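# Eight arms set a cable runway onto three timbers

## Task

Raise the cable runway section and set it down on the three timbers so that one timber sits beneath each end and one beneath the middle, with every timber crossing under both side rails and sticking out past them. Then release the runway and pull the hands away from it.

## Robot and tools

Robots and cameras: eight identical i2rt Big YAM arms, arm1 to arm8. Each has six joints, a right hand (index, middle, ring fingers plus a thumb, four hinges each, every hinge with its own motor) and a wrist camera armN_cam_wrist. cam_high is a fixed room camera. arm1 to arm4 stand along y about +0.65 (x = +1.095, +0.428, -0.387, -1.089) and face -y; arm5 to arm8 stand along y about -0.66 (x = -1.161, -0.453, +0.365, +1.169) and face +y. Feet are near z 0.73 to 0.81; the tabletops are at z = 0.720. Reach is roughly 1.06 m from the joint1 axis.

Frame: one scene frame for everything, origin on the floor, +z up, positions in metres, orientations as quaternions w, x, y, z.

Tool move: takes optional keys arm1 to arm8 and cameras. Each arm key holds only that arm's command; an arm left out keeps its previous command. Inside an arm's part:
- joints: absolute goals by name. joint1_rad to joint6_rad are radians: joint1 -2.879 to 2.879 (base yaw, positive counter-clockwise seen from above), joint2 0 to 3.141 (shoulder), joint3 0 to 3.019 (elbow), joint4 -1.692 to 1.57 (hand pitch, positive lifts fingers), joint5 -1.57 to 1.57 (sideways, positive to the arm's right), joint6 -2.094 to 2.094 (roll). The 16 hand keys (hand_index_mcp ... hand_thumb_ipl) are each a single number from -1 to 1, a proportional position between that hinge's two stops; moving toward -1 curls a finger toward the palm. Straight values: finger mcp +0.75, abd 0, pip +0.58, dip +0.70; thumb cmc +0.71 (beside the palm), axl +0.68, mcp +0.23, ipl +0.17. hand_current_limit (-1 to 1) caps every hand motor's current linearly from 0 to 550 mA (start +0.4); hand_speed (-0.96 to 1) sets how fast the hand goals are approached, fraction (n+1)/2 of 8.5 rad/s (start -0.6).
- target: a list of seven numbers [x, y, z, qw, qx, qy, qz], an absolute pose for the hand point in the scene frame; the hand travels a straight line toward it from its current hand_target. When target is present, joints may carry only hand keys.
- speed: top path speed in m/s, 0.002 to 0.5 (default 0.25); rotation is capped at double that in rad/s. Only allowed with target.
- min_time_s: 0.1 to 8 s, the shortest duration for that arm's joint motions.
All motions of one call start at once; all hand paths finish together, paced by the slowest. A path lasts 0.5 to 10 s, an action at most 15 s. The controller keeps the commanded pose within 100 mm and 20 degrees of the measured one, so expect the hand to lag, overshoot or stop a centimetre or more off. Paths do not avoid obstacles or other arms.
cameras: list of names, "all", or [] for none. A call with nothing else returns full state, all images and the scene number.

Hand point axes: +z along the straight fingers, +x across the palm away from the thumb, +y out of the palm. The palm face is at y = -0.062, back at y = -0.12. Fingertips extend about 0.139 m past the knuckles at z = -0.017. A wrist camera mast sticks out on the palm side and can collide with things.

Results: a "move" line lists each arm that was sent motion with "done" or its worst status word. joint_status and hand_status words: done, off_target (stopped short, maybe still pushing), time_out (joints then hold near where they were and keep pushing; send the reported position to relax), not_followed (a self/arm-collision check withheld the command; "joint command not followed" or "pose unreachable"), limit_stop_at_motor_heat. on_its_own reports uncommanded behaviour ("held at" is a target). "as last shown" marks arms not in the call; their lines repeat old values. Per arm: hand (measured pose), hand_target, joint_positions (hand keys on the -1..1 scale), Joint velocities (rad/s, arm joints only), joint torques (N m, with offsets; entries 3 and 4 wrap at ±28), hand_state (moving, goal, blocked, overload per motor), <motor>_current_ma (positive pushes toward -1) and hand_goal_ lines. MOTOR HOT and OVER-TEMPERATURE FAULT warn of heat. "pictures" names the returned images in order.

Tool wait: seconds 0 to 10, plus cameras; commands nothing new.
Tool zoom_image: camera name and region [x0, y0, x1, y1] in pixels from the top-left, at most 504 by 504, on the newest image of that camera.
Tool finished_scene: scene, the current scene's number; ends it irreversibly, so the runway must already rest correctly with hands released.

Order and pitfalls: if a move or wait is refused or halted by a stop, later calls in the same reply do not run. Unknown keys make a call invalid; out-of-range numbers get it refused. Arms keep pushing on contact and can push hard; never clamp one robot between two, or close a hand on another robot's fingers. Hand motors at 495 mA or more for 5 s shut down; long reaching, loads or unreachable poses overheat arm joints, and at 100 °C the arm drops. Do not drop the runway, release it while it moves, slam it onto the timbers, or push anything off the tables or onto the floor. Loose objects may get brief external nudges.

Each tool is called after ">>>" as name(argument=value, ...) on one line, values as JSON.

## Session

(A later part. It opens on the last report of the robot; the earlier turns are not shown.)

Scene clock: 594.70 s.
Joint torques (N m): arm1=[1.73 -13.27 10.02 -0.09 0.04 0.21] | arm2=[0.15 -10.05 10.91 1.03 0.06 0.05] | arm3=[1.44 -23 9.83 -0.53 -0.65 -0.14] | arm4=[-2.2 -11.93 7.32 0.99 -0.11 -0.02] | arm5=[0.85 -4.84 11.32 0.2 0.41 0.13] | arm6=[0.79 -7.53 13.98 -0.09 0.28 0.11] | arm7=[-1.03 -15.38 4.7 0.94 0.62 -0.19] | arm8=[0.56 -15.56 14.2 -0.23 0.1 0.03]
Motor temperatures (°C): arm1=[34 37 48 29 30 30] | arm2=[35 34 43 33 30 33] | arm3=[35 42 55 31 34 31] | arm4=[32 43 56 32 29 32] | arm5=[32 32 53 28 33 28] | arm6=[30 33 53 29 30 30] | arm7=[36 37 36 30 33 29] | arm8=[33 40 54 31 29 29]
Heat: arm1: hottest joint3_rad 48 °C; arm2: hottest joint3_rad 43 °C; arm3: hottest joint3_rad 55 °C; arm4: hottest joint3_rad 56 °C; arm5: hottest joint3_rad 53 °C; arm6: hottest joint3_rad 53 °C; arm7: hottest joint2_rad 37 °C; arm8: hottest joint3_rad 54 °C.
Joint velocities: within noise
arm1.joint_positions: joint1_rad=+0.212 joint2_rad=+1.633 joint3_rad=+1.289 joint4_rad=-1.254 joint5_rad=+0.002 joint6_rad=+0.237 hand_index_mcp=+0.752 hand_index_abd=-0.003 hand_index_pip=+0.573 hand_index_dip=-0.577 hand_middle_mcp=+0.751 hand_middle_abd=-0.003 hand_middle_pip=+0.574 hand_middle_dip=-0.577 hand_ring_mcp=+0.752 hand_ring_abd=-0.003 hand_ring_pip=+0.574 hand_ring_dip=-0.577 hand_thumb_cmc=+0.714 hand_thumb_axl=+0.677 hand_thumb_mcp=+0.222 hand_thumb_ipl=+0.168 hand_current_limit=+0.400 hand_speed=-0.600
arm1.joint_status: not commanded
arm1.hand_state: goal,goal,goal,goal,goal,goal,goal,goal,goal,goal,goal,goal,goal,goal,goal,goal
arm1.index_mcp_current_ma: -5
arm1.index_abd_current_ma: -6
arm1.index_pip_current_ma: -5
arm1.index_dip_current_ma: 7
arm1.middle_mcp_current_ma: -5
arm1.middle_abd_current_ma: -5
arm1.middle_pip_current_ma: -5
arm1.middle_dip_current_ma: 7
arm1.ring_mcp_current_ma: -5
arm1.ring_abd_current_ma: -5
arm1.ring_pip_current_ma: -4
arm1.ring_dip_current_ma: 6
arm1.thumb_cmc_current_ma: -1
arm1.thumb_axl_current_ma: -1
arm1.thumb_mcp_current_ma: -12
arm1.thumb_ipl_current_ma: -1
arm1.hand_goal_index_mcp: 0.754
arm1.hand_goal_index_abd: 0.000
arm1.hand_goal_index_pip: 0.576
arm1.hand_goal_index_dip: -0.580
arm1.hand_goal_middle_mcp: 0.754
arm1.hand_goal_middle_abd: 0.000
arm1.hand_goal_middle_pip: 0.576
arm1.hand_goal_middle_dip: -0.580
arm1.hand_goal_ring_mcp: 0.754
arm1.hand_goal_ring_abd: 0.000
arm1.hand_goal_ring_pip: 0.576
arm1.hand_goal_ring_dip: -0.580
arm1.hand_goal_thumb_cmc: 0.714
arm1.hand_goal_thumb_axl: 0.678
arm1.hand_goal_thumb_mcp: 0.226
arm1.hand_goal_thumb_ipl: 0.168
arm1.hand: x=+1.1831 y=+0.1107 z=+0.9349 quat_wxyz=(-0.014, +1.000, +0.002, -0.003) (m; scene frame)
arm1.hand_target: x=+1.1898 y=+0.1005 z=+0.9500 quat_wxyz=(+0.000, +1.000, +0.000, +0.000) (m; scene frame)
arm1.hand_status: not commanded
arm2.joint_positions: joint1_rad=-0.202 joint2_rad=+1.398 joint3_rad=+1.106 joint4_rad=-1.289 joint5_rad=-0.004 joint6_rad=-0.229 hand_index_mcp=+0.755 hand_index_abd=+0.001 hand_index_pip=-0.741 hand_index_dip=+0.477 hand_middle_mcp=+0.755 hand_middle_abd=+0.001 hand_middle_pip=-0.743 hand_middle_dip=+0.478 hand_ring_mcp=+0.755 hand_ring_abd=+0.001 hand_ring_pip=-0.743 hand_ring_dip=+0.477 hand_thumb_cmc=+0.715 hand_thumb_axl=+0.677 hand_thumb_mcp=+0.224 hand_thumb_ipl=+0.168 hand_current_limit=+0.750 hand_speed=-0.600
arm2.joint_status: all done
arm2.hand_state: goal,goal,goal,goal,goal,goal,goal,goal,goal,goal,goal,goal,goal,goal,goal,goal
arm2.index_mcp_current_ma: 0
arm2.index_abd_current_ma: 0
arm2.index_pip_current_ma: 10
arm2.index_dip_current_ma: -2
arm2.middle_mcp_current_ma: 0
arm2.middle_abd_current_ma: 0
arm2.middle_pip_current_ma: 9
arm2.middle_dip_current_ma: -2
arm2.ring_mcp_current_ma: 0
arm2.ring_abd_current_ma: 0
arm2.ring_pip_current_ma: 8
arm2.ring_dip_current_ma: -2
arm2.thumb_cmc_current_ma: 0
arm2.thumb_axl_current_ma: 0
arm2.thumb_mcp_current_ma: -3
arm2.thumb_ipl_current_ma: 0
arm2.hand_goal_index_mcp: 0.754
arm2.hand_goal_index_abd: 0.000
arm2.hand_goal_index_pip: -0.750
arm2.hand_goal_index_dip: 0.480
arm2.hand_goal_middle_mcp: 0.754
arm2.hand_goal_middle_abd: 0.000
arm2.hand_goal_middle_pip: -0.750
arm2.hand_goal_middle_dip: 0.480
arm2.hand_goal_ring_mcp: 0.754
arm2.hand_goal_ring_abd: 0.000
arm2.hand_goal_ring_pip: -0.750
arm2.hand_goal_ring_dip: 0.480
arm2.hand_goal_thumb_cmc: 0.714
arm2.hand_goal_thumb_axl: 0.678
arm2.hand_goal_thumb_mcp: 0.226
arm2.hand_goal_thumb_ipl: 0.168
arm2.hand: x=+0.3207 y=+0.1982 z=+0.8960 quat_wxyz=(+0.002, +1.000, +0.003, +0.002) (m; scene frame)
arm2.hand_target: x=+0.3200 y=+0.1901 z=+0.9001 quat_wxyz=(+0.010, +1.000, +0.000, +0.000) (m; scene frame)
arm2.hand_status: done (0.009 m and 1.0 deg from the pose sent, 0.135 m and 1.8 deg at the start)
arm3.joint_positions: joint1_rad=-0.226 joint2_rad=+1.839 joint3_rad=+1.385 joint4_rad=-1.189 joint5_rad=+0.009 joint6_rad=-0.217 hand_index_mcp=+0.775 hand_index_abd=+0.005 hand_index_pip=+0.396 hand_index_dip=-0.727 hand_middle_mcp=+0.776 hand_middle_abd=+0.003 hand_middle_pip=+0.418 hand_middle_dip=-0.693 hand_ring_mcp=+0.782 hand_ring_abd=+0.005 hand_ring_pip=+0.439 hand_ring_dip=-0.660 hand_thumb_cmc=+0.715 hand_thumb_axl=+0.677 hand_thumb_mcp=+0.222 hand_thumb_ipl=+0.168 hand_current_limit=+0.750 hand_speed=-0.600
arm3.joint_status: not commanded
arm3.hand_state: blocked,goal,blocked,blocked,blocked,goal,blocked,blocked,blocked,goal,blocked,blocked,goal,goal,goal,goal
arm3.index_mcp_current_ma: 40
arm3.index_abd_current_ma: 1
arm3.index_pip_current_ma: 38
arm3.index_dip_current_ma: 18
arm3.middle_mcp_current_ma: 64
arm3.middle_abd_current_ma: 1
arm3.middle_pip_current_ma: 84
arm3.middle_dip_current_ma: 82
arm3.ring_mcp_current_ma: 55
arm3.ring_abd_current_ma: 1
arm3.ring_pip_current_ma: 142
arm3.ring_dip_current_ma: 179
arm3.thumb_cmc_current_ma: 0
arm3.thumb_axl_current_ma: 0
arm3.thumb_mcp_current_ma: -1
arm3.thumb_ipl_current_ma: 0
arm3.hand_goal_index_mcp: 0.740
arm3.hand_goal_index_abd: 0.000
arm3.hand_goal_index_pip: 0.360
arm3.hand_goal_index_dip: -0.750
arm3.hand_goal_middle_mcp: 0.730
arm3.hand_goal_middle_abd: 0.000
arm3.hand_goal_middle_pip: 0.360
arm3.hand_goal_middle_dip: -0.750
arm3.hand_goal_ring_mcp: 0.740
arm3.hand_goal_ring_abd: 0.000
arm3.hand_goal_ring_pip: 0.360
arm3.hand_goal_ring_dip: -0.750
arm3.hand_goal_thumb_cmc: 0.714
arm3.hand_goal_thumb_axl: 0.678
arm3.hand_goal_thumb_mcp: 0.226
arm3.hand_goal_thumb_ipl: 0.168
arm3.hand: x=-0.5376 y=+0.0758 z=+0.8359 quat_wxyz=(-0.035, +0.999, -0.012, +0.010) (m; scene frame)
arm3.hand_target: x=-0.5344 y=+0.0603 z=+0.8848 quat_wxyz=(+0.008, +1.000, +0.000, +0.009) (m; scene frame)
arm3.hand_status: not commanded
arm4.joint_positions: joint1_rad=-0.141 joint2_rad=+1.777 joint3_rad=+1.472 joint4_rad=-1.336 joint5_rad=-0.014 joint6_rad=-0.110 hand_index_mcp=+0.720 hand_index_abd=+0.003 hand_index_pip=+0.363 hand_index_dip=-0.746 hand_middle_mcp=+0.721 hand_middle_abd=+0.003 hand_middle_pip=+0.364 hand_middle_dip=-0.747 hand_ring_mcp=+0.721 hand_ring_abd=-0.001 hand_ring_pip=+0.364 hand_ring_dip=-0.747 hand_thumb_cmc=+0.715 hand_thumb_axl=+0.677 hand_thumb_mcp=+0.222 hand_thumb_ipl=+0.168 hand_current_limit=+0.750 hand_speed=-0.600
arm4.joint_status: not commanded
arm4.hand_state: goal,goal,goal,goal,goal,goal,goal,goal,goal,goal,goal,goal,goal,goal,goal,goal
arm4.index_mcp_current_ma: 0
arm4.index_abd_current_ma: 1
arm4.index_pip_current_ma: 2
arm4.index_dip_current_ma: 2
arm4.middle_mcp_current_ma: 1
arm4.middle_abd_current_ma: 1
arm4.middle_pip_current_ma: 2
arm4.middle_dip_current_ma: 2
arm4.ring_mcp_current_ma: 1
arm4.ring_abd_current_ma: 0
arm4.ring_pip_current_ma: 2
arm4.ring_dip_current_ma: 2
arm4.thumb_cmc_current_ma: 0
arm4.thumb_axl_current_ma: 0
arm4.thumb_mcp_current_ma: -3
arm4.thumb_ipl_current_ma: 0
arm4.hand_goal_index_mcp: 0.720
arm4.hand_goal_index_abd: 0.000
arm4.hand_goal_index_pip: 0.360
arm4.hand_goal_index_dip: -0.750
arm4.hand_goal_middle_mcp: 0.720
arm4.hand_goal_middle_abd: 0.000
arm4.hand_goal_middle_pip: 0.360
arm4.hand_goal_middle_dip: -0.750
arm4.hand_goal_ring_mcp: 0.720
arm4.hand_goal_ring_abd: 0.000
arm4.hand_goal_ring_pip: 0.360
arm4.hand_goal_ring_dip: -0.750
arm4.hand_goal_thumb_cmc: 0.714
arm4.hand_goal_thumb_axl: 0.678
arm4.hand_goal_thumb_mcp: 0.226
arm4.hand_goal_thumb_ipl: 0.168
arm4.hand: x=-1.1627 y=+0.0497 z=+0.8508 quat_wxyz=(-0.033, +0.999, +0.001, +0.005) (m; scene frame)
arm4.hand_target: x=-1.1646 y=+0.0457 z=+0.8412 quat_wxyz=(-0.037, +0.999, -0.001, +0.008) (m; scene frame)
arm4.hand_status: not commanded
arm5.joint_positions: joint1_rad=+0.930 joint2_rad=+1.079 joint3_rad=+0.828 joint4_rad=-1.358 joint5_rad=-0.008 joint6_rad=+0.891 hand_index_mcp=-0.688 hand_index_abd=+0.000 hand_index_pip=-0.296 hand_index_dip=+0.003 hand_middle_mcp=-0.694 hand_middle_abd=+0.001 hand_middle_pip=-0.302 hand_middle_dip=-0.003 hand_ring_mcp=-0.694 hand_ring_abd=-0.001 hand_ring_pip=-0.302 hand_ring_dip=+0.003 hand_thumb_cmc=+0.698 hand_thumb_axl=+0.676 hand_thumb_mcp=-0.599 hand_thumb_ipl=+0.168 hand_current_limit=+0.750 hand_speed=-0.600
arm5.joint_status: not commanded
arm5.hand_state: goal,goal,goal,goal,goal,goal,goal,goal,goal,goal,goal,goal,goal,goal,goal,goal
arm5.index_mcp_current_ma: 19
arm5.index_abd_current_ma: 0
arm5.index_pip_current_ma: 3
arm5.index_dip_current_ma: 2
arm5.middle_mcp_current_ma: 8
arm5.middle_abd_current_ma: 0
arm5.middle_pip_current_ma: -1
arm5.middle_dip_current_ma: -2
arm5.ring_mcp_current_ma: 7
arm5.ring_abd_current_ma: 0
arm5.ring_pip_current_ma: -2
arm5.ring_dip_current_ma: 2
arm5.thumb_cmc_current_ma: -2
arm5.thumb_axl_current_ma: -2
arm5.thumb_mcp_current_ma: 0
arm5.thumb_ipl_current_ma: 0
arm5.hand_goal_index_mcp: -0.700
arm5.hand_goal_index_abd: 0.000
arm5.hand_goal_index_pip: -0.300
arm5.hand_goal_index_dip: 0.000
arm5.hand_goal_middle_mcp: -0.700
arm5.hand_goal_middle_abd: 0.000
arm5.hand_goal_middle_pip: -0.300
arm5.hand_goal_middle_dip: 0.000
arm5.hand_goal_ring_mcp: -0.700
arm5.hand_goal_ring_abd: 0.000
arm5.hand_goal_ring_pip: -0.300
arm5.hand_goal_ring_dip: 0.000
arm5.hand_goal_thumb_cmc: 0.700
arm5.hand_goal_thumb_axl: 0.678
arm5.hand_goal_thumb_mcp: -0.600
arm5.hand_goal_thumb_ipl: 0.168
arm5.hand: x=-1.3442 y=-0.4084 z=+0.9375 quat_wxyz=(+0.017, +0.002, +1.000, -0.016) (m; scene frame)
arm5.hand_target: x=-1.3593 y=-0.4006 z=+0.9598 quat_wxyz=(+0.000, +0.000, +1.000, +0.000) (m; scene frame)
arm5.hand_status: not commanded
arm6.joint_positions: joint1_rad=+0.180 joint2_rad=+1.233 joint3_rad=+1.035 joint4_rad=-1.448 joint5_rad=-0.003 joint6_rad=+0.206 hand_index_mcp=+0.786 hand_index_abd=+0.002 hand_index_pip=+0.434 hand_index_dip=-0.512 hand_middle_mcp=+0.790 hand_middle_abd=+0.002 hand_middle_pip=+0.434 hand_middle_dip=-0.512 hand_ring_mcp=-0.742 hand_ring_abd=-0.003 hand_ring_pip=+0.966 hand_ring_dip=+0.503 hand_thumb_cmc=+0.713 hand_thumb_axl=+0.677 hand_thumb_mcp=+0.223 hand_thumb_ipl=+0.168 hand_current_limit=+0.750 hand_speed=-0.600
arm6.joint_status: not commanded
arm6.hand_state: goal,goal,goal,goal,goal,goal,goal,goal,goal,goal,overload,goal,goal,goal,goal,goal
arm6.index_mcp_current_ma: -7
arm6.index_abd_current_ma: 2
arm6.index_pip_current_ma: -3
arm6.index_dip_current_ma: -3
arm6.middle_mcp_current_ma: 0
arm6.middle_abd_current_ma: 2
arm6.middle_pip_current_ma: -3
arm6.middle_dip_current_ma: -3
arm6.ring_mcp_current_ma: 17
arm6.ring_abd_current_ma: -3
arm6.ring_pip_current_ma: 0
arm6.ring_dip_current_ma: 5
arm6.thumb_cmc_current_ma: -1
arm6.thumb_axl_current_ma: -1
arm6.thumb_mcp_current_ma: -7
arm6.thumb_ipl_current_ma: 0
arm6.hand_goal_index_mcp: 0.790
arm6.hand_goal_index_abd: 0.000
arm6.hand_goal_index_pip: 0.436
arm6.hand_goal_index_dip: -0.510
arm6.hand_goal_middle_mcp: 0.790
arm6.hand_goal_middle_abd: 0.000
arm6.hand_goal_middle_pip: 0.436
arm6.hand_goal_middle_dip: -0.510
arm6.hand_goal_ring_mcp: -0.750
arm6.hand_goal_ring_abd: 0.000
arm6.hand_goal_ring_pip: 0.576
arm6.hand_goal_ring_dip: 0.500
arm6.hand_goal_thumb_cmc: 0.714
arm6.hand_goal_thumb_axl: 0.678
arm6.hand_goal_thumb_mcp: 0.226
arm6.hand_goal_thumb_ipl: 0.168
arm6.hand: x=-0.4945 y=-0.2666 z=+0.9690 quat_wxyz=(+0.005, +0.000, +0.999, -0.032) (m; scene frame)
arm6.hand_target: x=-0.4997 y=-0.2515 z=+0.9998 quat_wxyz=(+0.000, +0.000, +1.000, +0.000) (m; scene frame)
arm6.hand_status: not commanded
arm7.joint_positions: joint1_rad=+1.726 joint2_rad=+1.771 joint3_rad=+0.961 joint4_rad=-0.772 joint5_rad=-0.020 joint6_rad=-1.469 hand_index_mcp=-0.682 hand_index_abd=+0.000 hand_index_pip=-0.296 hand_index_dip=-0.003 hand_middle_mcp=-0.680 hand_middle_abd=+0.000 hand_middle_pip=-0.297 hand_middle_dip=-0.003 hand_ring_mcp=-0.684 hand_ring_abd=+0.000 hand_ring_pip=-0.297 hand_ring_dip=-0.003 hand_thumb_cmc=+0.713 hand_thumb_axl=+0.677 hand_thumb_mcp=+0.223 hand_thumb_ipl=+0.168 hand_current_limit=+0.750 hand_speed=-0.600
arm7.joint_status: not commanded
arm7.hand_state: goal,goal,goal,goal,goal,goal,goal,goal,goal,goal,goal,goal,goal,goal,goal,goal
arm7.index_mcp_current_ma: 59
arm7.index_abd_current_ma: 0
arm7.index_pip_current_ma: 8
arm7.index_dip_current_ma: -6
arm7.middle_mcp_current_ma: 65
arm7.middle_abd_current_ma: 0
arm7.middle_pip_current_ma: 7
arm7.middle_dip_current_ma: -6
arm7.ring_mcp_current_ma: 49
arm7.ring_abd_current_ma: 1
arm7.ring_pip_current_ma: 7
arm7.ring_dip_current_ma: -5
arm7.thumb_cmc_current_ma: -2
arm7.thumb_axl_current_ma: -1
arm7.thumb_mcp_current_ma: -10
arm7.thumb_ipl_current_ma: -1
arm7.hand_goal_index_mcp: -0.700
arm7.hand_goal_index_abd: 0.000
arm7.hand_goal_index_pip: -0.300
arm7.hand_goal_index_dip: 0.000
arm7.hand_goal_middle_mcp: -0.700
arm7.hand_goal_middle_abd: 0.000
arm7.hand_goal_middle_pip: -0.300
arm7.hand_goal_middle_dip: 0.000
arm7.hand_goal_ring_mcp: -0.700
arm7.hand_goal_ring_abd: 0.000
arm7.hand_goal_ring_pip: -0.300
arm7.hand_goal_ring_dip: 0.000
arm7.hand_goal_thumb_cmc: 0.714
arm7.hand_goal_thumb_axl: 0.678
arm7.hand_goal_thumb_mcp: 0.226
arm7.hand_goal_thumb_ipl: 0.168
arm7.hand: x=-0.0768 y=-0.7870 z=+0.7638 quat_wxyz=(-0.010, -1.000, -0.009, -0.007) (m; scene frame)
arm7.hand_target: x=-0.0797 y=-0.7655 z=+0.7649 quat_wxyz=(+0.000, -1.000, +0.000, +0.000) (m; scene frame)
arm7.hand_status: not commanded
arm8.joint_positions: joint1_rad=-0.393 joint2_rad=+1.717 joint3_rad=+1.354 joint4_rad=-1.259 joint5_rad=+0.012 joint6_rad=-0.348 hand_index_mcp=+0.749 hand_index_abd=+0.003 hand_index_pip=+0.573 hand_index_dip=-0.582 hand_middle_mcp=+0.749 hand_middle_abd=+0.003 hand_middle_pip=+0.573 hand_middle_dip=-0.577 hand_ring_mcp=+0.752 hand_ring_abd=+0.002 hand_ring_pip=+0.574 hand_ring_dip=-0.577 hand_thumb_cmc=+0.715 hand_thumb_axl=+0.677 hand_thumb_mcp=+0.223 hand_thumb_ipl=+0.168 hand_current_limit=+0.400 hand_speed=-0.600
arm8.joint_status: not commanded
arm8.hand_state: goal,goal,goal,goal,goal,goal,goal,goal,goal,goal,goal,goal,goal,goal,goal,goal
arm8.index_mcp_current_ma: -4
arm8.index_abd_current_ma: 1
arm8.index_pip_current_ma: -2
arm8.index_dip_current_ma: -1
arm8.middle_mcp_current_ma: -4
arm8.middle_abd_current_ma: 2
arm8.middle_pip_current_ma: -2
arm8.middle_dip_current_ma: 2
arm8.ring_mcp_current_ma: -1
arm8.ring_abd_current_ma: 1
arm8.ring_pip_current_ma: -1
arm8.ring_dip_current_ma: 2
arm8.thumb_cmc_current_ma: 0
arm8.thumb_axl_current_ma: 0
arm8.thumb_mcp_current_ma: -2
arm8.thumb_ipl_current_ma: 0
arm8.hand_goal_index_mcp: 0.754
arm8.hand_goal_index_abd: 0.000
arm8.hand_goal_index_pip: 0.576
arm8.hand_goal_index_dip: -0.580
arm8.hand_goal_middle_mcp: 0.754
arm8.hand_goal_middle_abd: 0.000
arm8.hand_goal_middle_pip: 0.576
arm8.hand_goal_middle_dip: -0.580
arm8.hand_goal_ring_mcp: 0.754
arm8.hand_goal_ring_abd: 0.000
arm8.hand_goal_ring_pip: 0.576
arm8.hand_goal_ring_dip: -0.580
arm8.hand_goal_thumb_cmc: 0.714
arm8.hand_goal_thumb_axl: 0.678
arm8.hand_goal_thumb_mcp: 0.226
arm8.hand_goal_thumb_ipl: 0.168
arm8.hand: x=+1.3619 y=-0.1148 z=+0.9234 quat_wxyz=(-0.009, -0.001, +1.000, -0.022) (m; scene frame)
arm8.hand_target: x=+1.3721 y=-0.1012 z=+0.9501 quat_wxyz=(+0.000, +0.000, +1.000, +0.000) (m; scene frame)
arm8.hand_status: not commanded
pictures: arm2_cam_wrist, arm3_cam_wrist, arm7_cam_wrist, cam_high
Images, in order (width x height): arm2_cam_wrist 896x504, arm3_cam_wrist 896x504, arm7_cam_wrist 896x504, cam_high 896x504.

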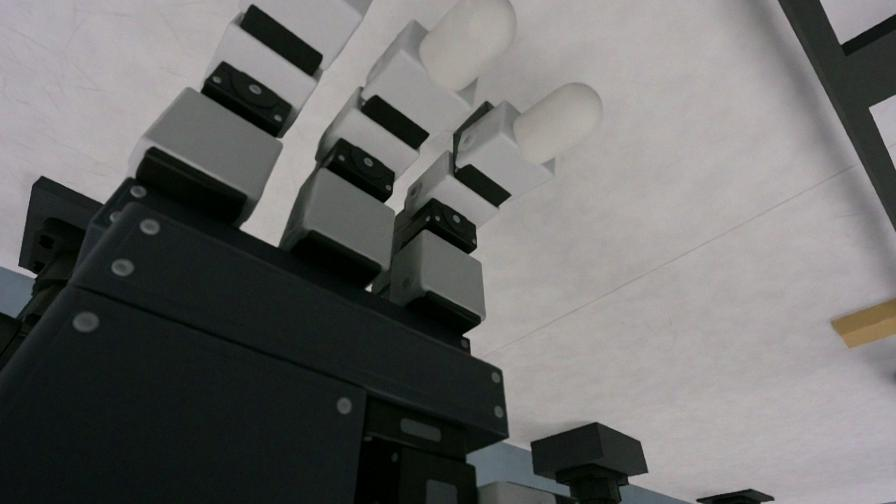

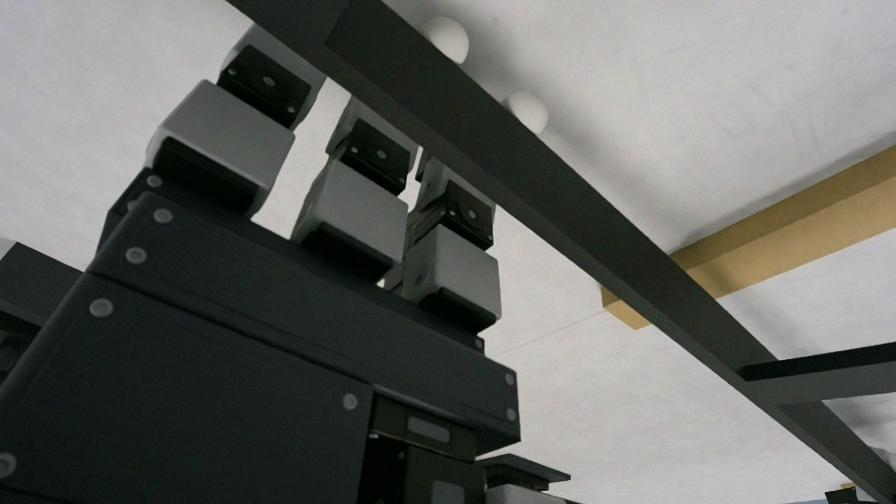

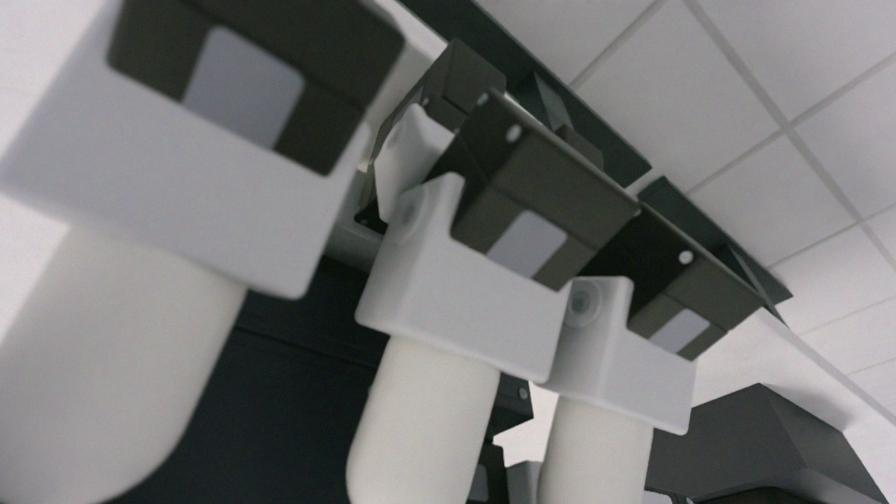

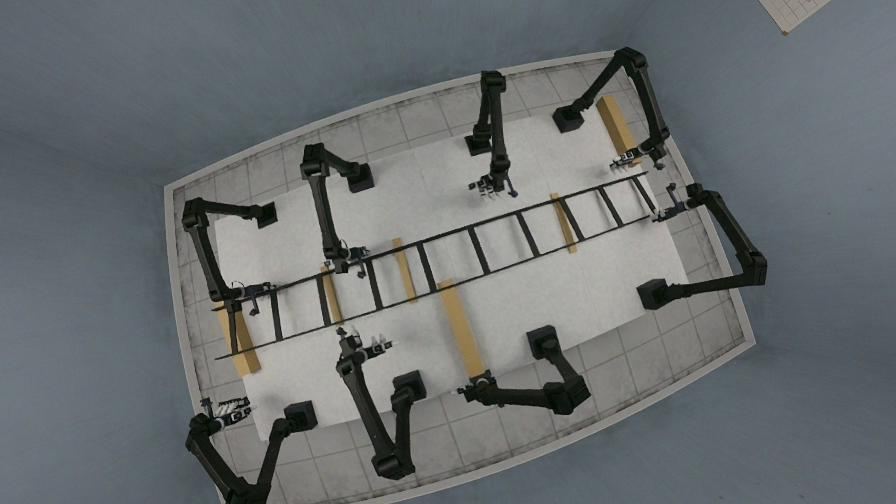

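>>> move(arm2={"target":[0.32,0.190,0.795,0,1,0,0],"speed":0.1}, cameras=["arm2_cam_wrist"])

>>> move(arm2={"target":[0.32,0.180,0.78,0,1,0,0],"speed":0.05}, cameras=["arm2_cam_wrist"])

Scene clock: 600.13 s.
Joint torques (N m): arm1=[1.49 -13.39 10.06 -0.01 0.08 0.21] | arm2=[-0.21 -10.4 8.03 0.94 0.22 0.06] | arm3=[1.32 -22.83 9.85 -0.54 -0.65 -0.16] | arm4=[-2.08 -11.87 7.31 0.98 -0.11 -0.02] | arm5=[0.38 -6.12 11.56 0.17 0.39 0.12] | arm6=[0.85 -7.59 13.98 -0.12 0.28 0.12] | arm7=[-1.14 -15.5 4.66 0.94 0.62 -0.19] | arm8=[0.67 -15.62 14.02 -0.39 0.13 -0.05]
Motor temperatures (°C): arm1=[34 37 48 29 30 30] | arm2=[35 34 43 33 30 33] | arm3=[35 42 54 31 34 31] | arm4=[32 42 55 32 29 32] | arm5=[32 32 54 28 33 28] | arm6=[30 33 53 29 30 30] | arm7=[36 37 36 30 33 29] | arm8=[33 40 54 31 29 29]
Heat: arm1: hottest joint3_rad 48 °C; arm2: hottest joint3_rad 43 °C; arm3: hottest joint3_rad 54 °C; arm4: hottest joint3_rad 55 °C; arm5: hottest joint3_rad 54 °C; arm6: hottest joint3_rad 53 °C; arm7: hottest joint2_rad 37 °C; arm8: hottest joint3_rad 54 °C.
move: arm2 done
Joint velocities: within noise
arm1, arm3, arm4, arm5, arm6, arm7, arm8: as last shown
arm2.joint_positions: joint1_rad=-0.202 joint2_rad=+1.524 joint3_rad=+0.967 joint4_rad=-1.022 joint5_rad=-0.002 joint6_rad=-0.228 hand_index_mcp=+0.755 hand_index_abd=+0.001 hand_index_pip=-0.742 hand_index_dip=+0.477 hand_middle_mcp=+0.755 hand_middle_abd=+0.001 hand_middle_pip=-0.743 hand_middle_dip=+0.478 hand_ring_mcp=+0.755 hand_ring_abd=+0.001 hand_ring_pip=-0.743 hand_ring_dip=+0.477 hand_thumb_cmc=+0.715 hand_thumb_axl=+0.677 hand_thumb_mcp=+0.224 hand_thumb_ipl=+0.168 hand_current_limit=+0.750 hand_speed=-0.600
arm2.joint_status: not commanded
arm2.hand_state: goal,goal,goal,goal,goal,goal,goal,goal,goal,goal,goal,goal,goal,goal,goal,goal
arm2.index_mcp_current_ma: 0
arm2.index_abd_current_ma: 0
arm2.index_pip_current_ma: 10
arm2.index_dip_current_ma: -2
arm2.middle_mcp_current_ma: 0
arm2.middle_abd_current_ma: 0
arm2.middle_pip_current_ma: 8
arm2.middle_dip_current_ma: -2
arm2.ring_mcp_current_ma: 0
arm2.ring_abd_current_ma: 0
arm2.ring_pip_current_ma: 8
arm2.ring_dip_current_ma: -2
arm2.thumb_cmc_current_ma: 0
arm2.thumb_axl_current_ma: 0
arm2.thumb_mcp_current_ma: -3
arm2.thumb_ipl_current_ma: 0
arm2.hand_goal_index_mcp: 0.754
arm2.hand_goal_index_abd: 0.000
arm2.hand_goal_index_pip: -0.750
arm2.hand_goal_index_dip: 0.480
arm2.hand_goal_middle_mcp: 0.754
arm2.hand_goal_middle_abd: 0.000
arm2.hand_goal_middle_pip: -0.750
arm2.hand_goal_middle_dip: 0.480
arm2.hand_goal_ring_mcp: 0.754
arm2.hand_goal_ring_abd: 0.000
arm2.hand_goal_ring_pip: -0.750
arm2.hand_goal_ring_dip: 0.480
arm2.hand_goal_thumb_cmc: 0.714
arm2.hand_goal_thumb_axl: 0.678
arm2.hand_goal_thumb_mcp: 0.226
arm2.hand_goal_thumb_ipl: 0.168
arm2.hand: x=+0.3185 y=+0.1897 z=+0.8012 quat_wxyz=(+0.003, +1.000, +0.002, +0.001) (m; scene frame)
arm2.hand_target: x=+0.3200 y=+0.1901 z=+0.7950 quat_wxyz=(+0.000, +1.000, +0.000, +0.000) (m; scene frame)
arm2.hand_status: done (0.006 m and 0.5 deg from the pose sent, 0.101 m and 0.4 deg at the start)
pictures: arm2_cam_wrist
Images, in order (width x height): arm2_cam_wrist 896x504.

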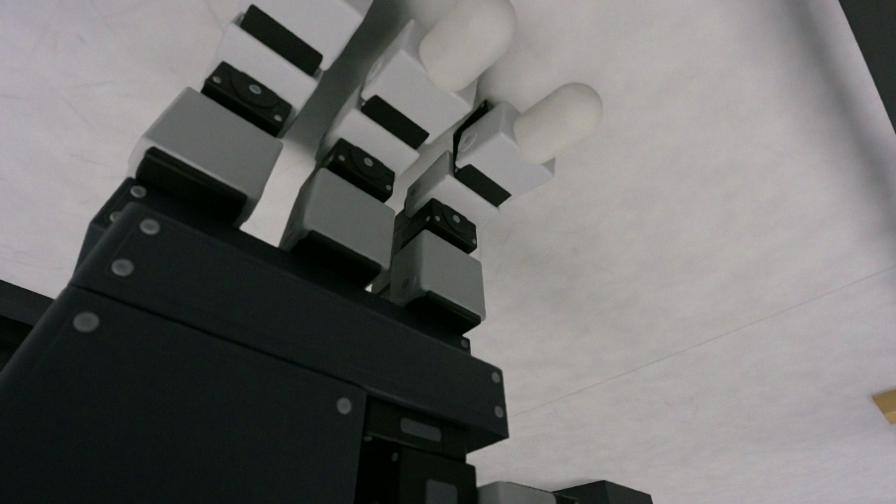

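Scene clock: 601.10 s.
Joint torques (N m): arm1=[1.61 -13.74 9.98 -0.1 0.07 0.2] | arm2=[0.44 -10.17 8.43 1.31 0.2 0.08] | arm3=[1.38 -22.83 9.81 -0.51 -0.65 -0.17] | arm4=[-2.2 -11.87 7.32 0.99 -0.11 -0.02] | arm5=[0.73 -5.25 11.49 0.21 0.43 0.2] | arm6=[0.79 -7.53 13.97 -0.13 0.28 0.12] | arm7=[-1.2 -15.44 4.67 0.94 0.62 -0.19] | arm8=[0.15 -14.74 13.9 -0.03 0.15 0.05]
Motor temperatures (°C): arm1=[34 37 48 29 30 30] | arm2=[35 34 43 33 30 33] | arm3=[35 42 54 31 34 31] | arm4=[32 42 55 32 29 32] | arm5=[32 32 55 28 33 28] | arm6=[30 33 53 29 30 30] | arm7=[36 37 36 30 33 29] | arm8=[33 40 54 31 29 29]
Heat: arm1: hottest joint3_rad 48 °C; arm2: hottest joint3_rad 43 °C; arm3: hottest joint3_rad 54 °C; arm4: hottest joint3_rad 55 °C; arm5: hottest joint3_rad 55 °C; arm6: hottest joint3_rad 53 °C; arm7: hottest joint2_rad 37 °C; arm8: hottest joint3_rad 54 °C.
move: arm2 done
Joint velocities: within noise
arm1, arm3, arm4, arm5, arm6, arm7, arm8: as last shown
arm2.joint_positions: joint1_rad=-0.199 joint2_rad=+1.556 joint3_rad=+0.967 joint4_rad=-0.992 joint5_rad=-0.002 joint6_rad=-0.224 hand_index_mcp=+0.754 hand_index_abd=+0.001 hand_index_pip=-0.751 hand_index_dip=+0.477 hand_middle_mcp=+0.754 hand_middle_abd=+0.001 hand_middle_pip=-0.750 hand_middle_dip=+0.478 hand_ring_mcp=+0.754 hand_ring_abd=+0.001 hand_ring_pip=-0.750 hand_ring_dip=+0.478 hand_thumb_cmc=+0.715 hand_thumb_axl=+0.677 hand_thumb_mcp=+0.223 hand_thumb_ipl=+0.168 hand_current_limit=+0.750 hand_speed=-0.600
arm2.joint_status: not commanded
arm2.hand_state: goal,goal,goal,goal,goal,goal,goal,goal,goal,goal,goal,goal,goal,goal,goal,goal
arm2.index_mcp_current_ma: 0
arm2.index_abd_current_ma: 0
arm2.index_pip_current_ma: 0
arm2.index_dip_current_ma: -2
arm2.middle_mcp_current_ma: 0
arm2.middle_abd_current_ma: 0
arm2.middle_pip_current_ma: 0
arm2.middle_dip_current_ma: -2
arm2.ring_mcp_current_ma: 0
arm2.ring_abd_current_ma: 0
arm2.ring_pip_current_ma: 0
arm2.ring_dip_current_ma: -2
arm2.thumb_cmc_current_ma: 0
arm2.thumb_axl_current_ma: 0
arm2.thumb_mcp_current_ma: -3
arm2.thumb_ipl_current_ma: 0
arm2.hand_goal_index_mcp: 0.754
arm2.hand_goal_index_abd: 0.000
arm2.hand_goal_index_pip: -0.750
arm2.hand_goal_index_dip: 0.480
arm2.hand_goal_middle_mcp: 0.754
arm2.hand_goal_middle_abd: 0.000
arm2.hand_goal_middle_pip: -0.750
arm2.hand_goal_middle_dip: 0.480
arm2.hand_goal_ring_mcp: 0.754
arm2.hand_goal_ring_abd: 0.000
arm2.hand_goal_ring_pip: -0.750
arm2.hand_goal_ring_dip: 0.480
arm2.hand_goal_thumb_cmc: 0.714
arm2.hand_goal_thumb_axl: 0.678
arm2.hand_goal_thumb_mcp: 0.226
arm2.hand_goal_thumb_ipl: 0.168
arm2.hand: x=+0.3183 y=+0.1845 z=+0.7888 quat_wxyz=(+0.002, +1.000, +0.001, +0.001) (m; scene frame)
arm2.hand_target: x=+0.3201 y=+0.1803 z=+0.7802 quat_wxyz=(+0.000, +1.000, +0.000, +0.000) (m; scene frame)
arm2.hand_status: done (0.010 m and 0.3 deg from the pose sent, 0.023 m and 0.5 deg at the start)
pictures: arm2_cam_wrist
Images, in order (width x height): arm2_cam_wrist 896x504.

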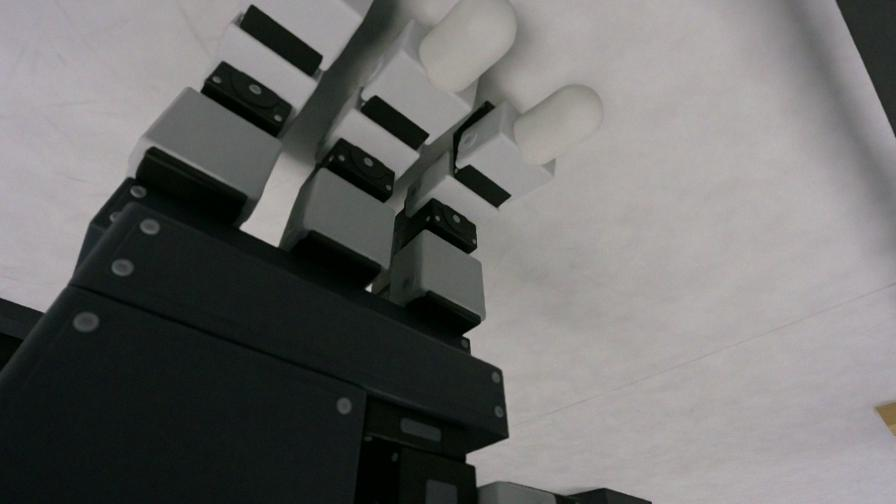

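>>> move(arm2={"target":[0.32,0.125,0.775,0,1,0,0],"speed":0.08}, cameras=["arm2_cam_wrist"])

>>> move(arm2={"target":[0.32,0.095,0.775,0,1,0,0],"speed":0.05}, cameras=["arm2_cam_wrist"])

Scene clock: 603.57 s.
Joint torques (N m): arm1=[1.67 -13.33 9.99 -0.02 0.04 0.21] | arm2=[0.38 -8.82 12.27 1.29 0.07 0.1] | arm3=[1.44 -22.83 9.83 -0.47 -0.66 -0.16] | arm4=[-2.14 -11.87 7.32 0.99 -0.11 -0.01] | arm5=[0.03 -5.13 11.51 0.27 0.47 0.16] | arm6=[1.03 -7.65 13.97 -0.1 0.29 0.11] | arm7=[-1.14 -15.56 4.68 0.94 0.62 -0.2] | arm8=[0.38 -15.33 13.9 -0.4 0.13 0.02]
Motor temperatures (°C): arm1=[34 37 48 29 30 30] | arm2=[35 34 43 33 30 33] | arm3=[35 42 53 31 34 31] | arm4=[32 42 54 32 29 32] | arm5=[32 32 55 28 33 28] | arm6=[30 33 53 29 30 30] | arm7=[36 37 36 30 33 29] | arm8=[33 40 54 31 29 29]
Heat: arm1: hottest joint3_rad 48 °C; arm2: hottest joint3_rad 43 °C; arm3: hottest joint3_rad 53 °C; arm4: hottest joint3_rad 54 °C; arm5: hottest joint3_rad 55 °C; arm6: hottest joint3_rad 53 °C; arm7: hottest joint2_rad 37 °C; arm8: hottest joint3_rad 54 °C.
move: arm2 off_target
Joint velocities: within noise
arm1, arm3, arm4, arm5, arm6, arm7, arm8: as last shown
arm2.joint_positions: joint1_rad=-0.176 joint2_rad=+1.647 joint3_rad=+1.074 joint4_rad=-1.011 joint5_rad=+0.001 joint6_rad=-0.203 hand_index_mcp=+0.755 hand_index_abd=-0.001 hand_index_pip=-0.764 hand_index_dip=+0.477 hand_middle_mcp=+0.754 hand_middle_abd=-0.002 hand_middle_pip=-0.764 hand_middle_dip=+0.478 hand_ring_mcp=+0.755 hand_ring_abd=-0.002 hand_ring_pip=-0.768 hand_ring_dip=+0.478 hand_thumb_cmc=+0.715 hand_thumb_axl=+0.677 hand_thumb_mcp=+0.223 hand_thumb_ipl=+0.168 hand_current_limit=+0.750 hand_speed=-0.600
arm2.joint_status: not commanded
arm2.hand_state: goal,goal,goal,goal,goal,goal,goal,goal,goal,goal,goal,goal,goal,goal,goal,goal
arm2.index_mcp_current_ma: 0
arm2.index_abd_current_ma: -1
arm2.index_pip_current_ma: -20
arm2.index_dip_current_ma: -2
arm2.middle_mcp_current_ma: 0
arm2.middle_abd_current_ma: -1
arm2.middle_pip_current_ma: -21
arm2.middle_dip_current_ma: -2
arm2.ring_mcp_current_ma: 1
arm2.ring_abd_current_ma: -2
arm2.ring_pip_current_ma: -28
arm2.ring_dip_current_ma: -2
arm2.thumb_cmc_current_ma: 0
arm2.thumb_axl_current_ma: 0
arm2.thumb_mcp_current_ma: -3
arm2.thumb_ipl_current_ma: 0
arm2.hand_goal_index_mcp: 0.754
arm2.hand_goal_index_abd: 0.000
arm2.hand_goal_index_pip: -0.750
arm2.hand_goal_index_dip: 0.480
arm2.hand_goal_middle_mcp: 0.754
arm2.hand_goal_middle_abd: 0.000
arm2.hand_goal_middle_pip: -0.750
arm2.hand_goal_middle_dip: 0.480
arm2.hand_goal_ring_mcp: 0.754
arm2.hand_goal_ring_abd: 0.000
arm2.hand_goal_ring_pip: -0.750
arm2.hand_goal_ring_dip: 0.480
arm2.hand_goal_thumb_cmc: 0.714
arm2.hand_goal_thumb_axl: 0.678
arm2.hand_goal_thumb_mcp: 0.226
arm2.hand_goal_thumb_ipl: 0.168
arm2.hand: x=+0.3195 y=+0.1466 z=+0.7870 quat_wxyz=(+0.000, +1.000, +0.002, +0.000) (m; scene frame)
arm2.hand_target: x=+0.3204 y=+0.1265 z=+0.7753 quat_wxyz=(+0.000, +1.000, +0.000, +0.000) (m; scene frame)
arm2.hand_status: off_target (0.025 m and 0.2 deg from the pose sent, 0.061 m and 0.3 deg at the start)
pictures: arm2_cam_wrist
Images, in order (width x height): arm2_cam_wrist 896x504.

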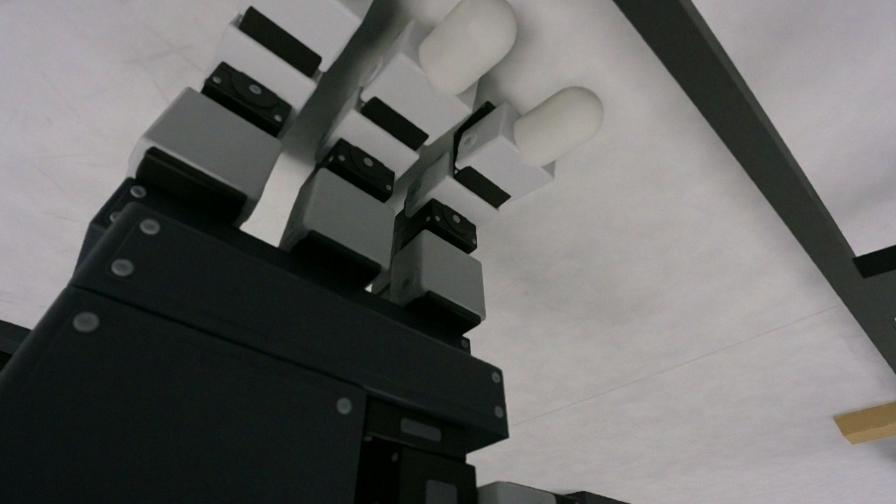

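Scene clock: 604.73 s.
Joint torques (N m): arm1=[1.73 -13.68 10.03 -0.09 0.07 0.21] | arm2=[0.38 -10.05 12.97 1.28 0.08 0.12] | arm3=[1.44 -22.77 9.8 -0.5 -0.66 -0.16] | arm4=[-2.2 -11.93 7.32 0.99 -0.11 -0.02] | arm5=[1.55 -5.77 11.37 0.38 0.51 0.09] | arm6=[0.91 -7.41 13.98 -0.13 0.29 0.11] | arm7=[-1.14 -15.38 4.67 0.91 0.62 -0.18] | arm8=[0.09 -15.27 13.87 -0.2 0.11 -0.01]
Motor temperatures (°C): arm1=[34 37 48 29 30 30] | arm2=[35 34 43 33 30 33] | arm3=[35 42 53 31 34 31] | arm4=[32 42 54 32 29 32] | arm5=[32 32 55 28 33 28] | arm6=[30 33 53 29 30 30] | arm7=[36 37 36 30 33 29] | arm8=[33 40 54 31 29 29]
Heat: arm1: hottest joint3_rad 48 °C; arm2: hottest joint3_rad 43 °C; arm3: hottest joint3_rad 53 °C; arm4: hottest joint3_rad 54 °C; arm5: hottest joint3_rad 55 °C; arm6: hottest joint3_rad 53 °C; arm7: hottest joint2_rad 37 °C; arm8: hottest joint3_rad 54 °C.
move: arm2 off_target
Joint velocities: within noise
arm1, arm3, arm4, arm5, arm6, arm7, arm8: as last shown
arm2.joint_positions: joint1_rad=-0.165 joint2_rad=+1.712 joint3_rad=+1.160 joint4_rad=-1.038 joint5_rad=+0.001 joint6_rad=-0.192 hand_index_mcp=+0.752 hand_index_abd=-0.001 hand_index_pip=-0.766 hand_index_dip=+0.477 hand_middle_mcp=+0.752 hand_middle_abd=-0.002 hand_middle_pip=-0.768 hand_middle_dip=+0.478 hand_ring_mcp=+0.754 hand_ring_abd=-0.002 hand_ring_pip=-0.772 hand_ring_dip=+0.477 hand_thumb_cmc=+0.714 hand_thumb_axl=+0.677 hand_thumb_mcp=+0.223 hand_thumb_ipl=+0.168 hand_current_limit=+0.750 hand_speed=-0.600
arm2.joint_status: not commanded
arm2.hand_state: goal,goal,goal,goal,goal,goal,goal,goal,goal,goal,blocked,goal,goal,goal,goal,goal
arm2.index_mcp_current_ma: -2
arm2.index_abd_current_ma: -1
arm2.index_pip_current_ma: -24
arm2.index_dip_current_ma: -2
arm2.middle_mcp_current_ma: -1
arm2.middle_abd_current_ma: -1
arm2.middle_pip_current_ma: -29
arm2.middle_dip_current_ma: -2
arm2.ring_mcp_current_ma: 0
arm2.ring_abd_current_ma: -2
arm2.ring_pip_current_ma: -39
arm2.ring_dip_current_ma: -2
arm2.thumb_cmc_current_ma: 0
arm2.thumb_axl_current_ma: 0
arm2.thumb_mcp_current_ma: -3
arm2.thumb_ipl_current_ma: 0
arm2.hand_goal_index_mcp: 0.754
arm2.hand_goal_index_abd: 0.000
arm2.hand_goal_index_pip: -0.750
arm2.hand_goal_index_dip: 0.480
arm2.hand_goal_middle_mcp: 0.754
arm2.hand_goal_middle_abd: 0.000
arm2.hand_goal_middle_pip: -0.750
arm2.hand_goal_middle_dip: 0.480
arm2.hand_goal_ring_mcp: 0.754
arm2.hand_goal_ring_abd: 0.000
arm2.hand_goal_ring_pip: -0.750
arm2.hand_goal_ring_dip: 0.480
arm2.hand_goal_thumb_cmc: 0.714
arm2.hand_goal_thumb_axl: 0.678
arm2.hand_goal_thumb_mcp: 0.226
arm2.hand_goal_thumb_ipl: 0.168
arm2.hand: x=+0.3192 y=+0.1193 z=+0.7867 quat_wxyz=(-0.003, +1.000, +0.002, +0.001) (m; scene frame)
arm2.hand_target: x=+0.3205 y=+0.0969 z=+0.7752 quat_wxyz=(+0.000, +1.000, +0.000, +0.000) (m; scene frame)
arm2.hand_status: off_target (0.027 m and 0.4 deg from the pose sent, 0.053 m and 0.2 deg at the start)
arm3.joint_positions: joint1_rad=-0.226 joint2_rad=+1.839 joint3_rad=+1.385 joint4_rad=-1.189 joint5_rad=+0.009 joint6_rad=-0.217 hand_index_mcp=+0.775 hand_index_abd=+0.005 hand_index_pip=+0.396 hand_index_dip=-0.727 hand_middle_mcp=+0.776 hand_middle_abd=+0.003 hand_middle_pip=+0.418 hand_middle_dip=-0.694 hand_ring_mcp=+0.782 hand_ring_abd=+0.005 hand_ring_pip=+0.439 hand_ring_dip=-0.660 hand_thumb_cmc=+0.715 hand_thumb_axl=+0.677 hand_thumb_mcp=+0.222 hand_thumb_ipl=+0.168 hand_current_limit=+0.750 hand_speed=-0.600
arm3.middle_mcp_current_ma: 63
arm3.hand_target: x=-0.5344 y=+0.0603 z=+0.8849 quat_wxyz=(+0.008, +1.000, +0.000, +0.009) (m; scene frame)
pictures: arm2_cam_wrist
Images, in order (width x height): arm2_cam_wrist 896x504.

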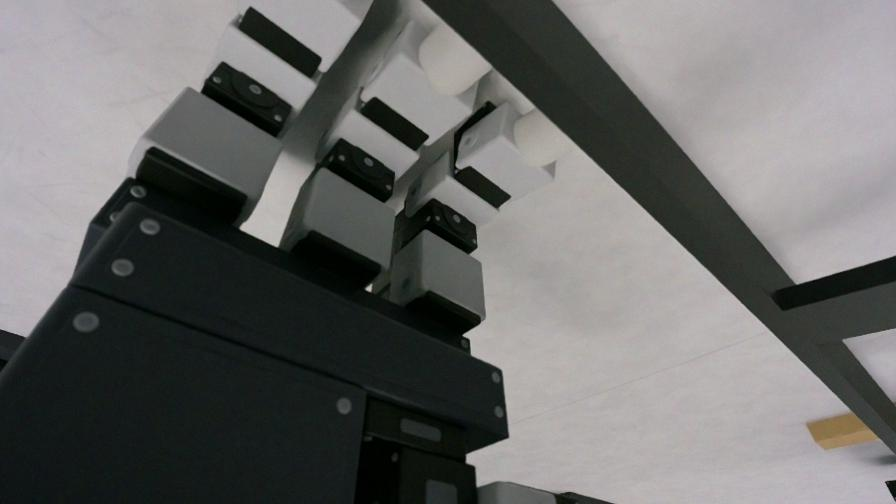

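>>> move(arm2={"target":[0.32,0.070,0.786,0,1,0,0],"speed":0.06}, cameras=["arm2_cam_wrist"])

>>> move(arm2={"target":[0.32,0.045,0.790,0,1,0,0],"speed":0.06}, cameras=["arm2_cam_wrist"])

Scene clock: 606.30 s.
Joint torques (N m): arm1=[1.61 -13.22 10.07 -0.08 0.06 0.21] | arm2=[1.03 -10.46 15.69 2.13 -0.15 0.16] | arm3=[1.38 -23 9.8 -0.53 -0.66 -0.17] | arm4=[-2.14 -11.87 7.32 0.99 -0.11 -0.02] | arm5=[0.79 -5.48 11.66 0.5 0.43 0.16] | arm6=[0.97 -7.65 13.97 -0.09 0.29 0.12] | arm7=[-1.14 -15.33 4.67 0.94 0.61 -0.19] | arm8=[-0.26 -14.8 13.76 -0.43 0.16 0.11]
Motor temperatures (°C): arm1=[34 37 48 29 30 30] | arm2=[35 34 43 33 30 33] | arm3=[35 42 53 31 34 31] | arm4=[32 42 53 32 29 32] | arm5=[32 32 56 28 33 28] | arm6=[30 33 53 29 30 30] | arm7=[36 37 36 30 33 29] | arm8=[33 40 54 31 29 29]
Heat: arm1: hottest joint3_rad 48 °C; arm2: hottest joint3_rad 43 °C; arm3: hottest joint3_rad 53 °C; arm4: hottest joint3_rad 53 °C; arm5: hottest joint3_rad 56 °C; arm6: hottest joint3_rad 53 °C; arm7: hottest joint2_rad 37 °C; arm8: hottest joint3_rad 54 °C.
move: arm2 off_target
Joint velocities: within noise
arm1, arm3, arm4, arm5, arm6, arm7, arm8: as last shown
arm2.joint_positions: joint1_rad=-0.162 joint2_rad=+1.749 joint3_rad=+1.215 joint4_rad=-1.112 joint5_rad=+0.004 joint6_rad=-0.189 hand_index_mcp=+0.744 hand_index_abd=+0.001 hand_index_pip=-0.789 hand_index_dip=+0.472 hand_middle_mcp=+0.748 hand_middle_abd=+0.000 hand_middle_pip=-0.790 hand_middle_dip=+0.463 hand_ring_mcp=+0.751 hand_ring_abd=+0.000 hand_ring_pip=-0.791 hand_ring_dip=+0.459 hand_thumb_cmc=+0.714 hand_thumb_axl=+0.677 hand_thumb_mcp=+0.223 hand_thumb_ipl=+0.168 hand_current_limit=+0.750 hand_speed=-0.600
arm2.joint_status: not commanded
arm2.hand_state: goal,goal,blocked,goal,goal,goal,blocked,goal,goal,goal,blocked,blocked,goal,goal,goal,goal
arm2.index_mcp_current_ma: -14
arm2.index_abd_current_ma: 1
arm2.index_pip_current_ma: -83
arm2.index_dip_current_ma: -10
arm2.middle_mcp_current_ma: -8
arm2.middle_abd_current_ma: 0
arm2.middle_pip_current_ma: -87
arm2.middle_dip_current_ma: -26
arm2.ring_mcp_current_ma: -3
arm2.ring_abd_current_ma: 0
arm2.ring_pip_current_ma: -90
arm2.ring_dip_current_ma: -35
arm2.thumb_cmc_current_ma: 0
arm2.thumb_axl_current_ma: 0
arm2.thumb_mcp_current_ma: -3
arm2.thumb_ipl_current_ma: 0
arm2.hand_goal_index_mcp: 0.754
arm2.hand_goal_index_abd: 0.000
arm2.hand_goal_index_pip: -0.750
arm2.hand_goal_index_dip: 0.480
arm2.hand_goal_middle_mcp: 0.754
arm2.hand_goal_middle_abd: 0.000
arm2.hand_goal_middle_pip: -0.750
arm2.hand_goal_middle_dip: 0.480
arm2.hand_goal_ring_mcp: 0.754
arm2.hand_goal_ring_abd: 0.000
arm2.hand_goal_ring_pip: -0.750
arm2.hand_goal_ring_dip: 0.480
arm2.hand_goal_thumb_cmc: 0.714
arm2.hand_goal_thumb_axl: 0.678
arm2.hand_goal_thumb_mcp: 0.226
arm2.hand_goal_thumb_ipl: 0.168
arm2.hand: x=+0.3196 y=+0.1162 z=+0.7837 quat_wxyz=(-0.031, +1.000, +0.002, +0.004) (m; scene frame)
arm2.hand_target: x=+0.3212 y=+0.0740 z=+0.7876 quat_wxyz=(+0.000, +1.000, +0.000, +0.001) (m; scene frame)
arm2.hand_status: off_target (0.046 m and 3.5 deg from the pose sent, 0.049 m and 0.4 deg at the start)
arm3.joint_positions: joint1_rad=-0.226 joint2_rad=+1.840 joint3_rad=+1.385 joint4_rad=-1.189 joint5_rad=+0.009 joint6_rad=-0.217 hand_index_mcp=+0.774 hand_index_abd=+0.005 hand_index_pip=+0.396 hand_index_dip=-0.727 hand_middle_mcp=+0.775 hand_middle_abd=+0.003 hand_middle_pip=+0.418 hand_middle_dip=-0.694 hand_ring_mcp=+0.782 hand_ring_abd=+0.005 hand_ring_pip=+0.439 hand_ring_dip=-0.660 hand_thumb_cmc=+0.715 hand_thumb_axl=+0.677 hand_thumb_mcp=+0.222 hand_thumb_ipl=+0.168 hand_current_limit=+0.750 hand_speed=-0.600
arm3.index_mcp_current_ma: 39
arm3.middle_mcp_current_ma: 62
arm3.ring_mcp_current_ma: 54
arm3.hand: x=-0.5376 y=+0.0758 z=+0.8357 quat_wxyz=(-0.035, +0.999, -0.012, +0.010) (m; scene frame)
arm3.hand_target: x=-0.5344 y=+0.0603 z=+0.8847 quat_wxyz=(+0.008, +1.000, +0.000, +0.009) (m; scene frame)
pictures: arm2_cam_wrist
Images, in order (width x height): arm2_cam_wrist 896x504.

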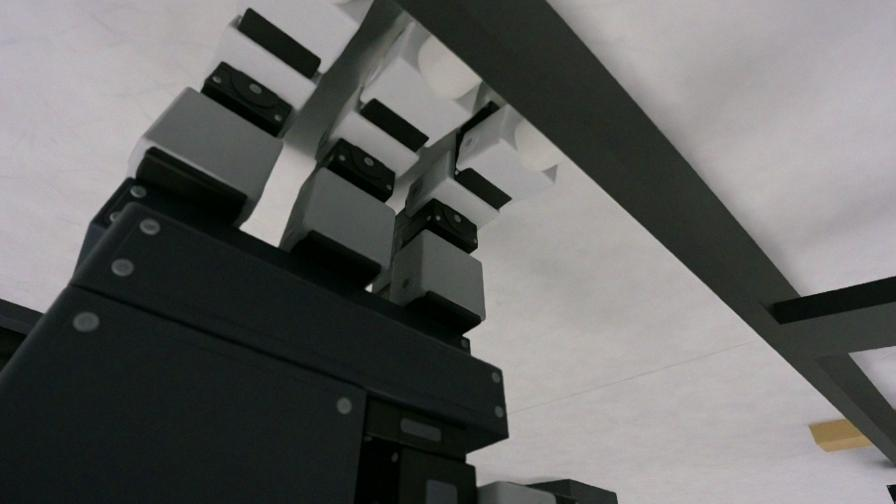

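Scene clock: 607.40 s.
Joint torques (N m): arm1=[1.67 -13.33 10.07 -0.01 0.05 0.23] | arm2=[1.14 -10.81 18.17 3.08 -0.29 0.17] | arm3=[1.38 -22.95 9.77 -0.53 -0.66 -0.15] | arm4=[-2.14 -11.87 7.31 0.98 -0.11 -0.02] | arm5=[0.73 -5.42 11.6 0.17 0.41 0.16] | arm6=[0.85 -7.53 13.96 -0.13 0.28 0.11] | arm7=[-0.97 -15.44 4.67 0.94 0.62 -0.2] | arm8=[-0.32 -14.97 14.01 -0.05 0.15 -0.02]
Motor temperatures (°C): arm1=[34 37 48 29 30 30] | arm2=[35 34 43 33 30 33] | arm3=[35 42 53 31 34 31] | arm4=[32 42 53 32 29 32] | arm5=[32 32 56 28 33 28] | arm6=[30 33 53 29 30 30] | arm7=[36 37 36 30 33 29] | arm8=[33 40 54 31 29 29]
Heat: arm1: hottest joint3_rad 48 °C; arm2: hottest joint3_rad 43 °C; arm3: hottest joint3_rad 53 °C; arm4: hottest joint3_rad 53 °C; arm5: hottest joint3_rad 56 °C; arm6: hottest joint3_rad 53 °C; arm7: hottest joint2_rad 37 °C; arm8: hottest joint3_rad 54 °C.
move: arm2 off_target
Joint velocities: within noise
arm1, arm3, arm4, arm5, arm6, arm7, arm8: as last shown
arm2.joint_positions: joint1_rad=-0.159 joint2_rad=+1.783 joint3_rad=+1.264 joint4_rad=-1.177 joint5_rad=+0.008 joint6_rad=-0.184 hand_index_mcp=+0.742 hand_index_abd=+0.004 hand_index_pip=-0.808 hand_index_dip=+0.457 hand_middle_mcp=+0.747 hand_middle_abd=+0.002 hand_middle_pip=-0.806 hand_middle_dip=+0.446 hand_ring_mcp=+0.751 hand_ring_abd=+0.001 hand_ring_pip=-0.804 hand_ring_dip=+0.439 hand_thumb_cmc=+0.714 hand_thumb_axl=+0.677 hand_thumb_mcp=+0.223 hand_thumb_ipl=+0.168 hand_current_limit=+0.750 hand_speed=-0.600
arm2.joint_status: not commanded
arm2.hand_state: goal,goal,blocked,blocked,goal,goal,blocked,blocked,goal,goal,blocked,blocked,goal,goal,goal,goal
arm2.index_mcp_current_ma: -19
arm2.index_abd_current_ma: 3
arm2.index_pip_current_ma: -145
arm2.index_dip_current_ma: -41
arm2.middle_mcp_current_ma: -8
arm2.middle_abd_current_ma: 1
arm2.middle_pip_current_ma: -140
arm2.middle_dip_current_ma: -71
arm2.ring_mcp_current_ma: -2
arm2.ring_abd_current_ma: 0
arm2.ring_pip_current_ma: -133
arm2.ring_dip_current_ma: -93
arm2.thumb_cmc_current_ma: 0
arm2.thumb_axl_current_ma: 0
arm2.thumb_mcp_current_ma: -3
arm2.thumb_ipl_current_ma: 0
arm2.hand_goal_index_mcp: 0.754
arm2.hand_goal_index_abd: 0.000
arm2.hand_goal_index_pip: -0.750
arm2.hand_goal_index_dip: 0.480
arm2.hand_goal_middle_mcp: 0.754
arm2.hand_goal_middle_abd: 0.000
arm2.hand_goal_middle_pip: -0.750
arm2.hand_goal_middle_dip: 0.480
arm2.hand_goal_ring_mcp: 0.754
arm2.hand_goal_ring_abd: 0.000
arm2.hand_goal_ring_pip: -0.750
arm2.hand_goal_ring_dip: 0.480
arm2.hand_goal_thumb_cmc: 0.714
arm2.hand_goal_thumb_axl: 0.678
arm2.hand_goal_thumb_mcp: 0.226
arm2.hand_goal_thumb_ipl: 0.168
arm2.hand: x=+0.3197 y=+0.1136 z=+0.7810 quat_wxyz=(-0.055, +0.998, +0.002, +0.007) (m; scene frame)
arm2.hand_target: x=+0.3223 y=+0.0530 z=+0.7941 quat_wxyz=(+0.001, +1.000, +0.001, +0.001) (m; scene frame)
arm2.hand_status: off_target (0.069 m and 6.4 deg from the pose sent, 0.071 m and 3.5 deg at the start)
arm3.joint_positions: joint1_rad=-0.226 joint2_rad=+1.840 joint3_rad=+1.385 joint4_rad=-1.189 joint5_rad=+0.009 joint6_rad=-0.217 hand_index_mcp=+0.774 hand_index_abd=+0.005 hand_index_pip=+0.396 hand_index_dip=-0.727 hand_middle_mcp=+0.775 hand_middle_abd=+0.003 hand_middle_pip=+0.418 hand_middle_dip=-0.694 hand_ring_mcp=+0.781 hand_ring_abd=+0.005 hand_ring_pip=+0.439 hand_ring_dip=-0.660 hand_thumb_cmc=+0.715 hand_thumb_axl=+0.677 hand_thumb_mcp=+0.222 hand_thumb_ipl=+0.168 hand_current_limit=+0.750 hand_speed=-0.600
arm3.ring_mcp_current_ma: 53
pictures: arm2_cam_wrist
Images, in order (width x height): arm2_cam_wrist 896x504.

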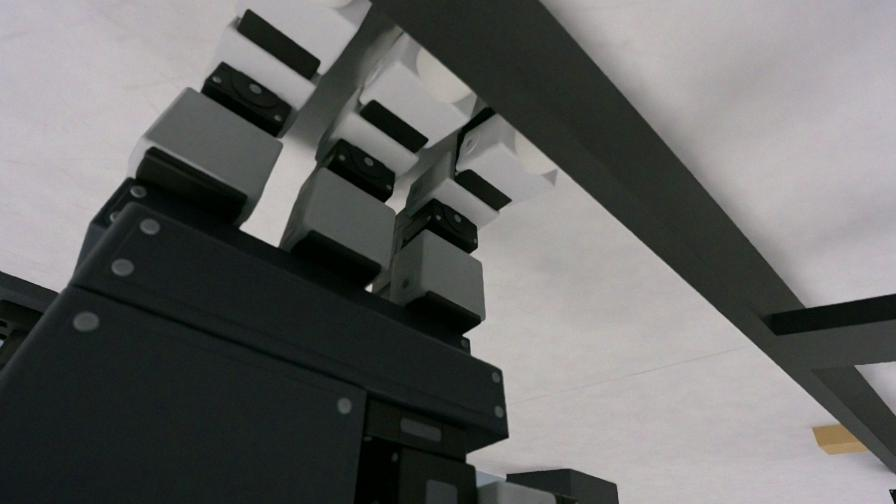

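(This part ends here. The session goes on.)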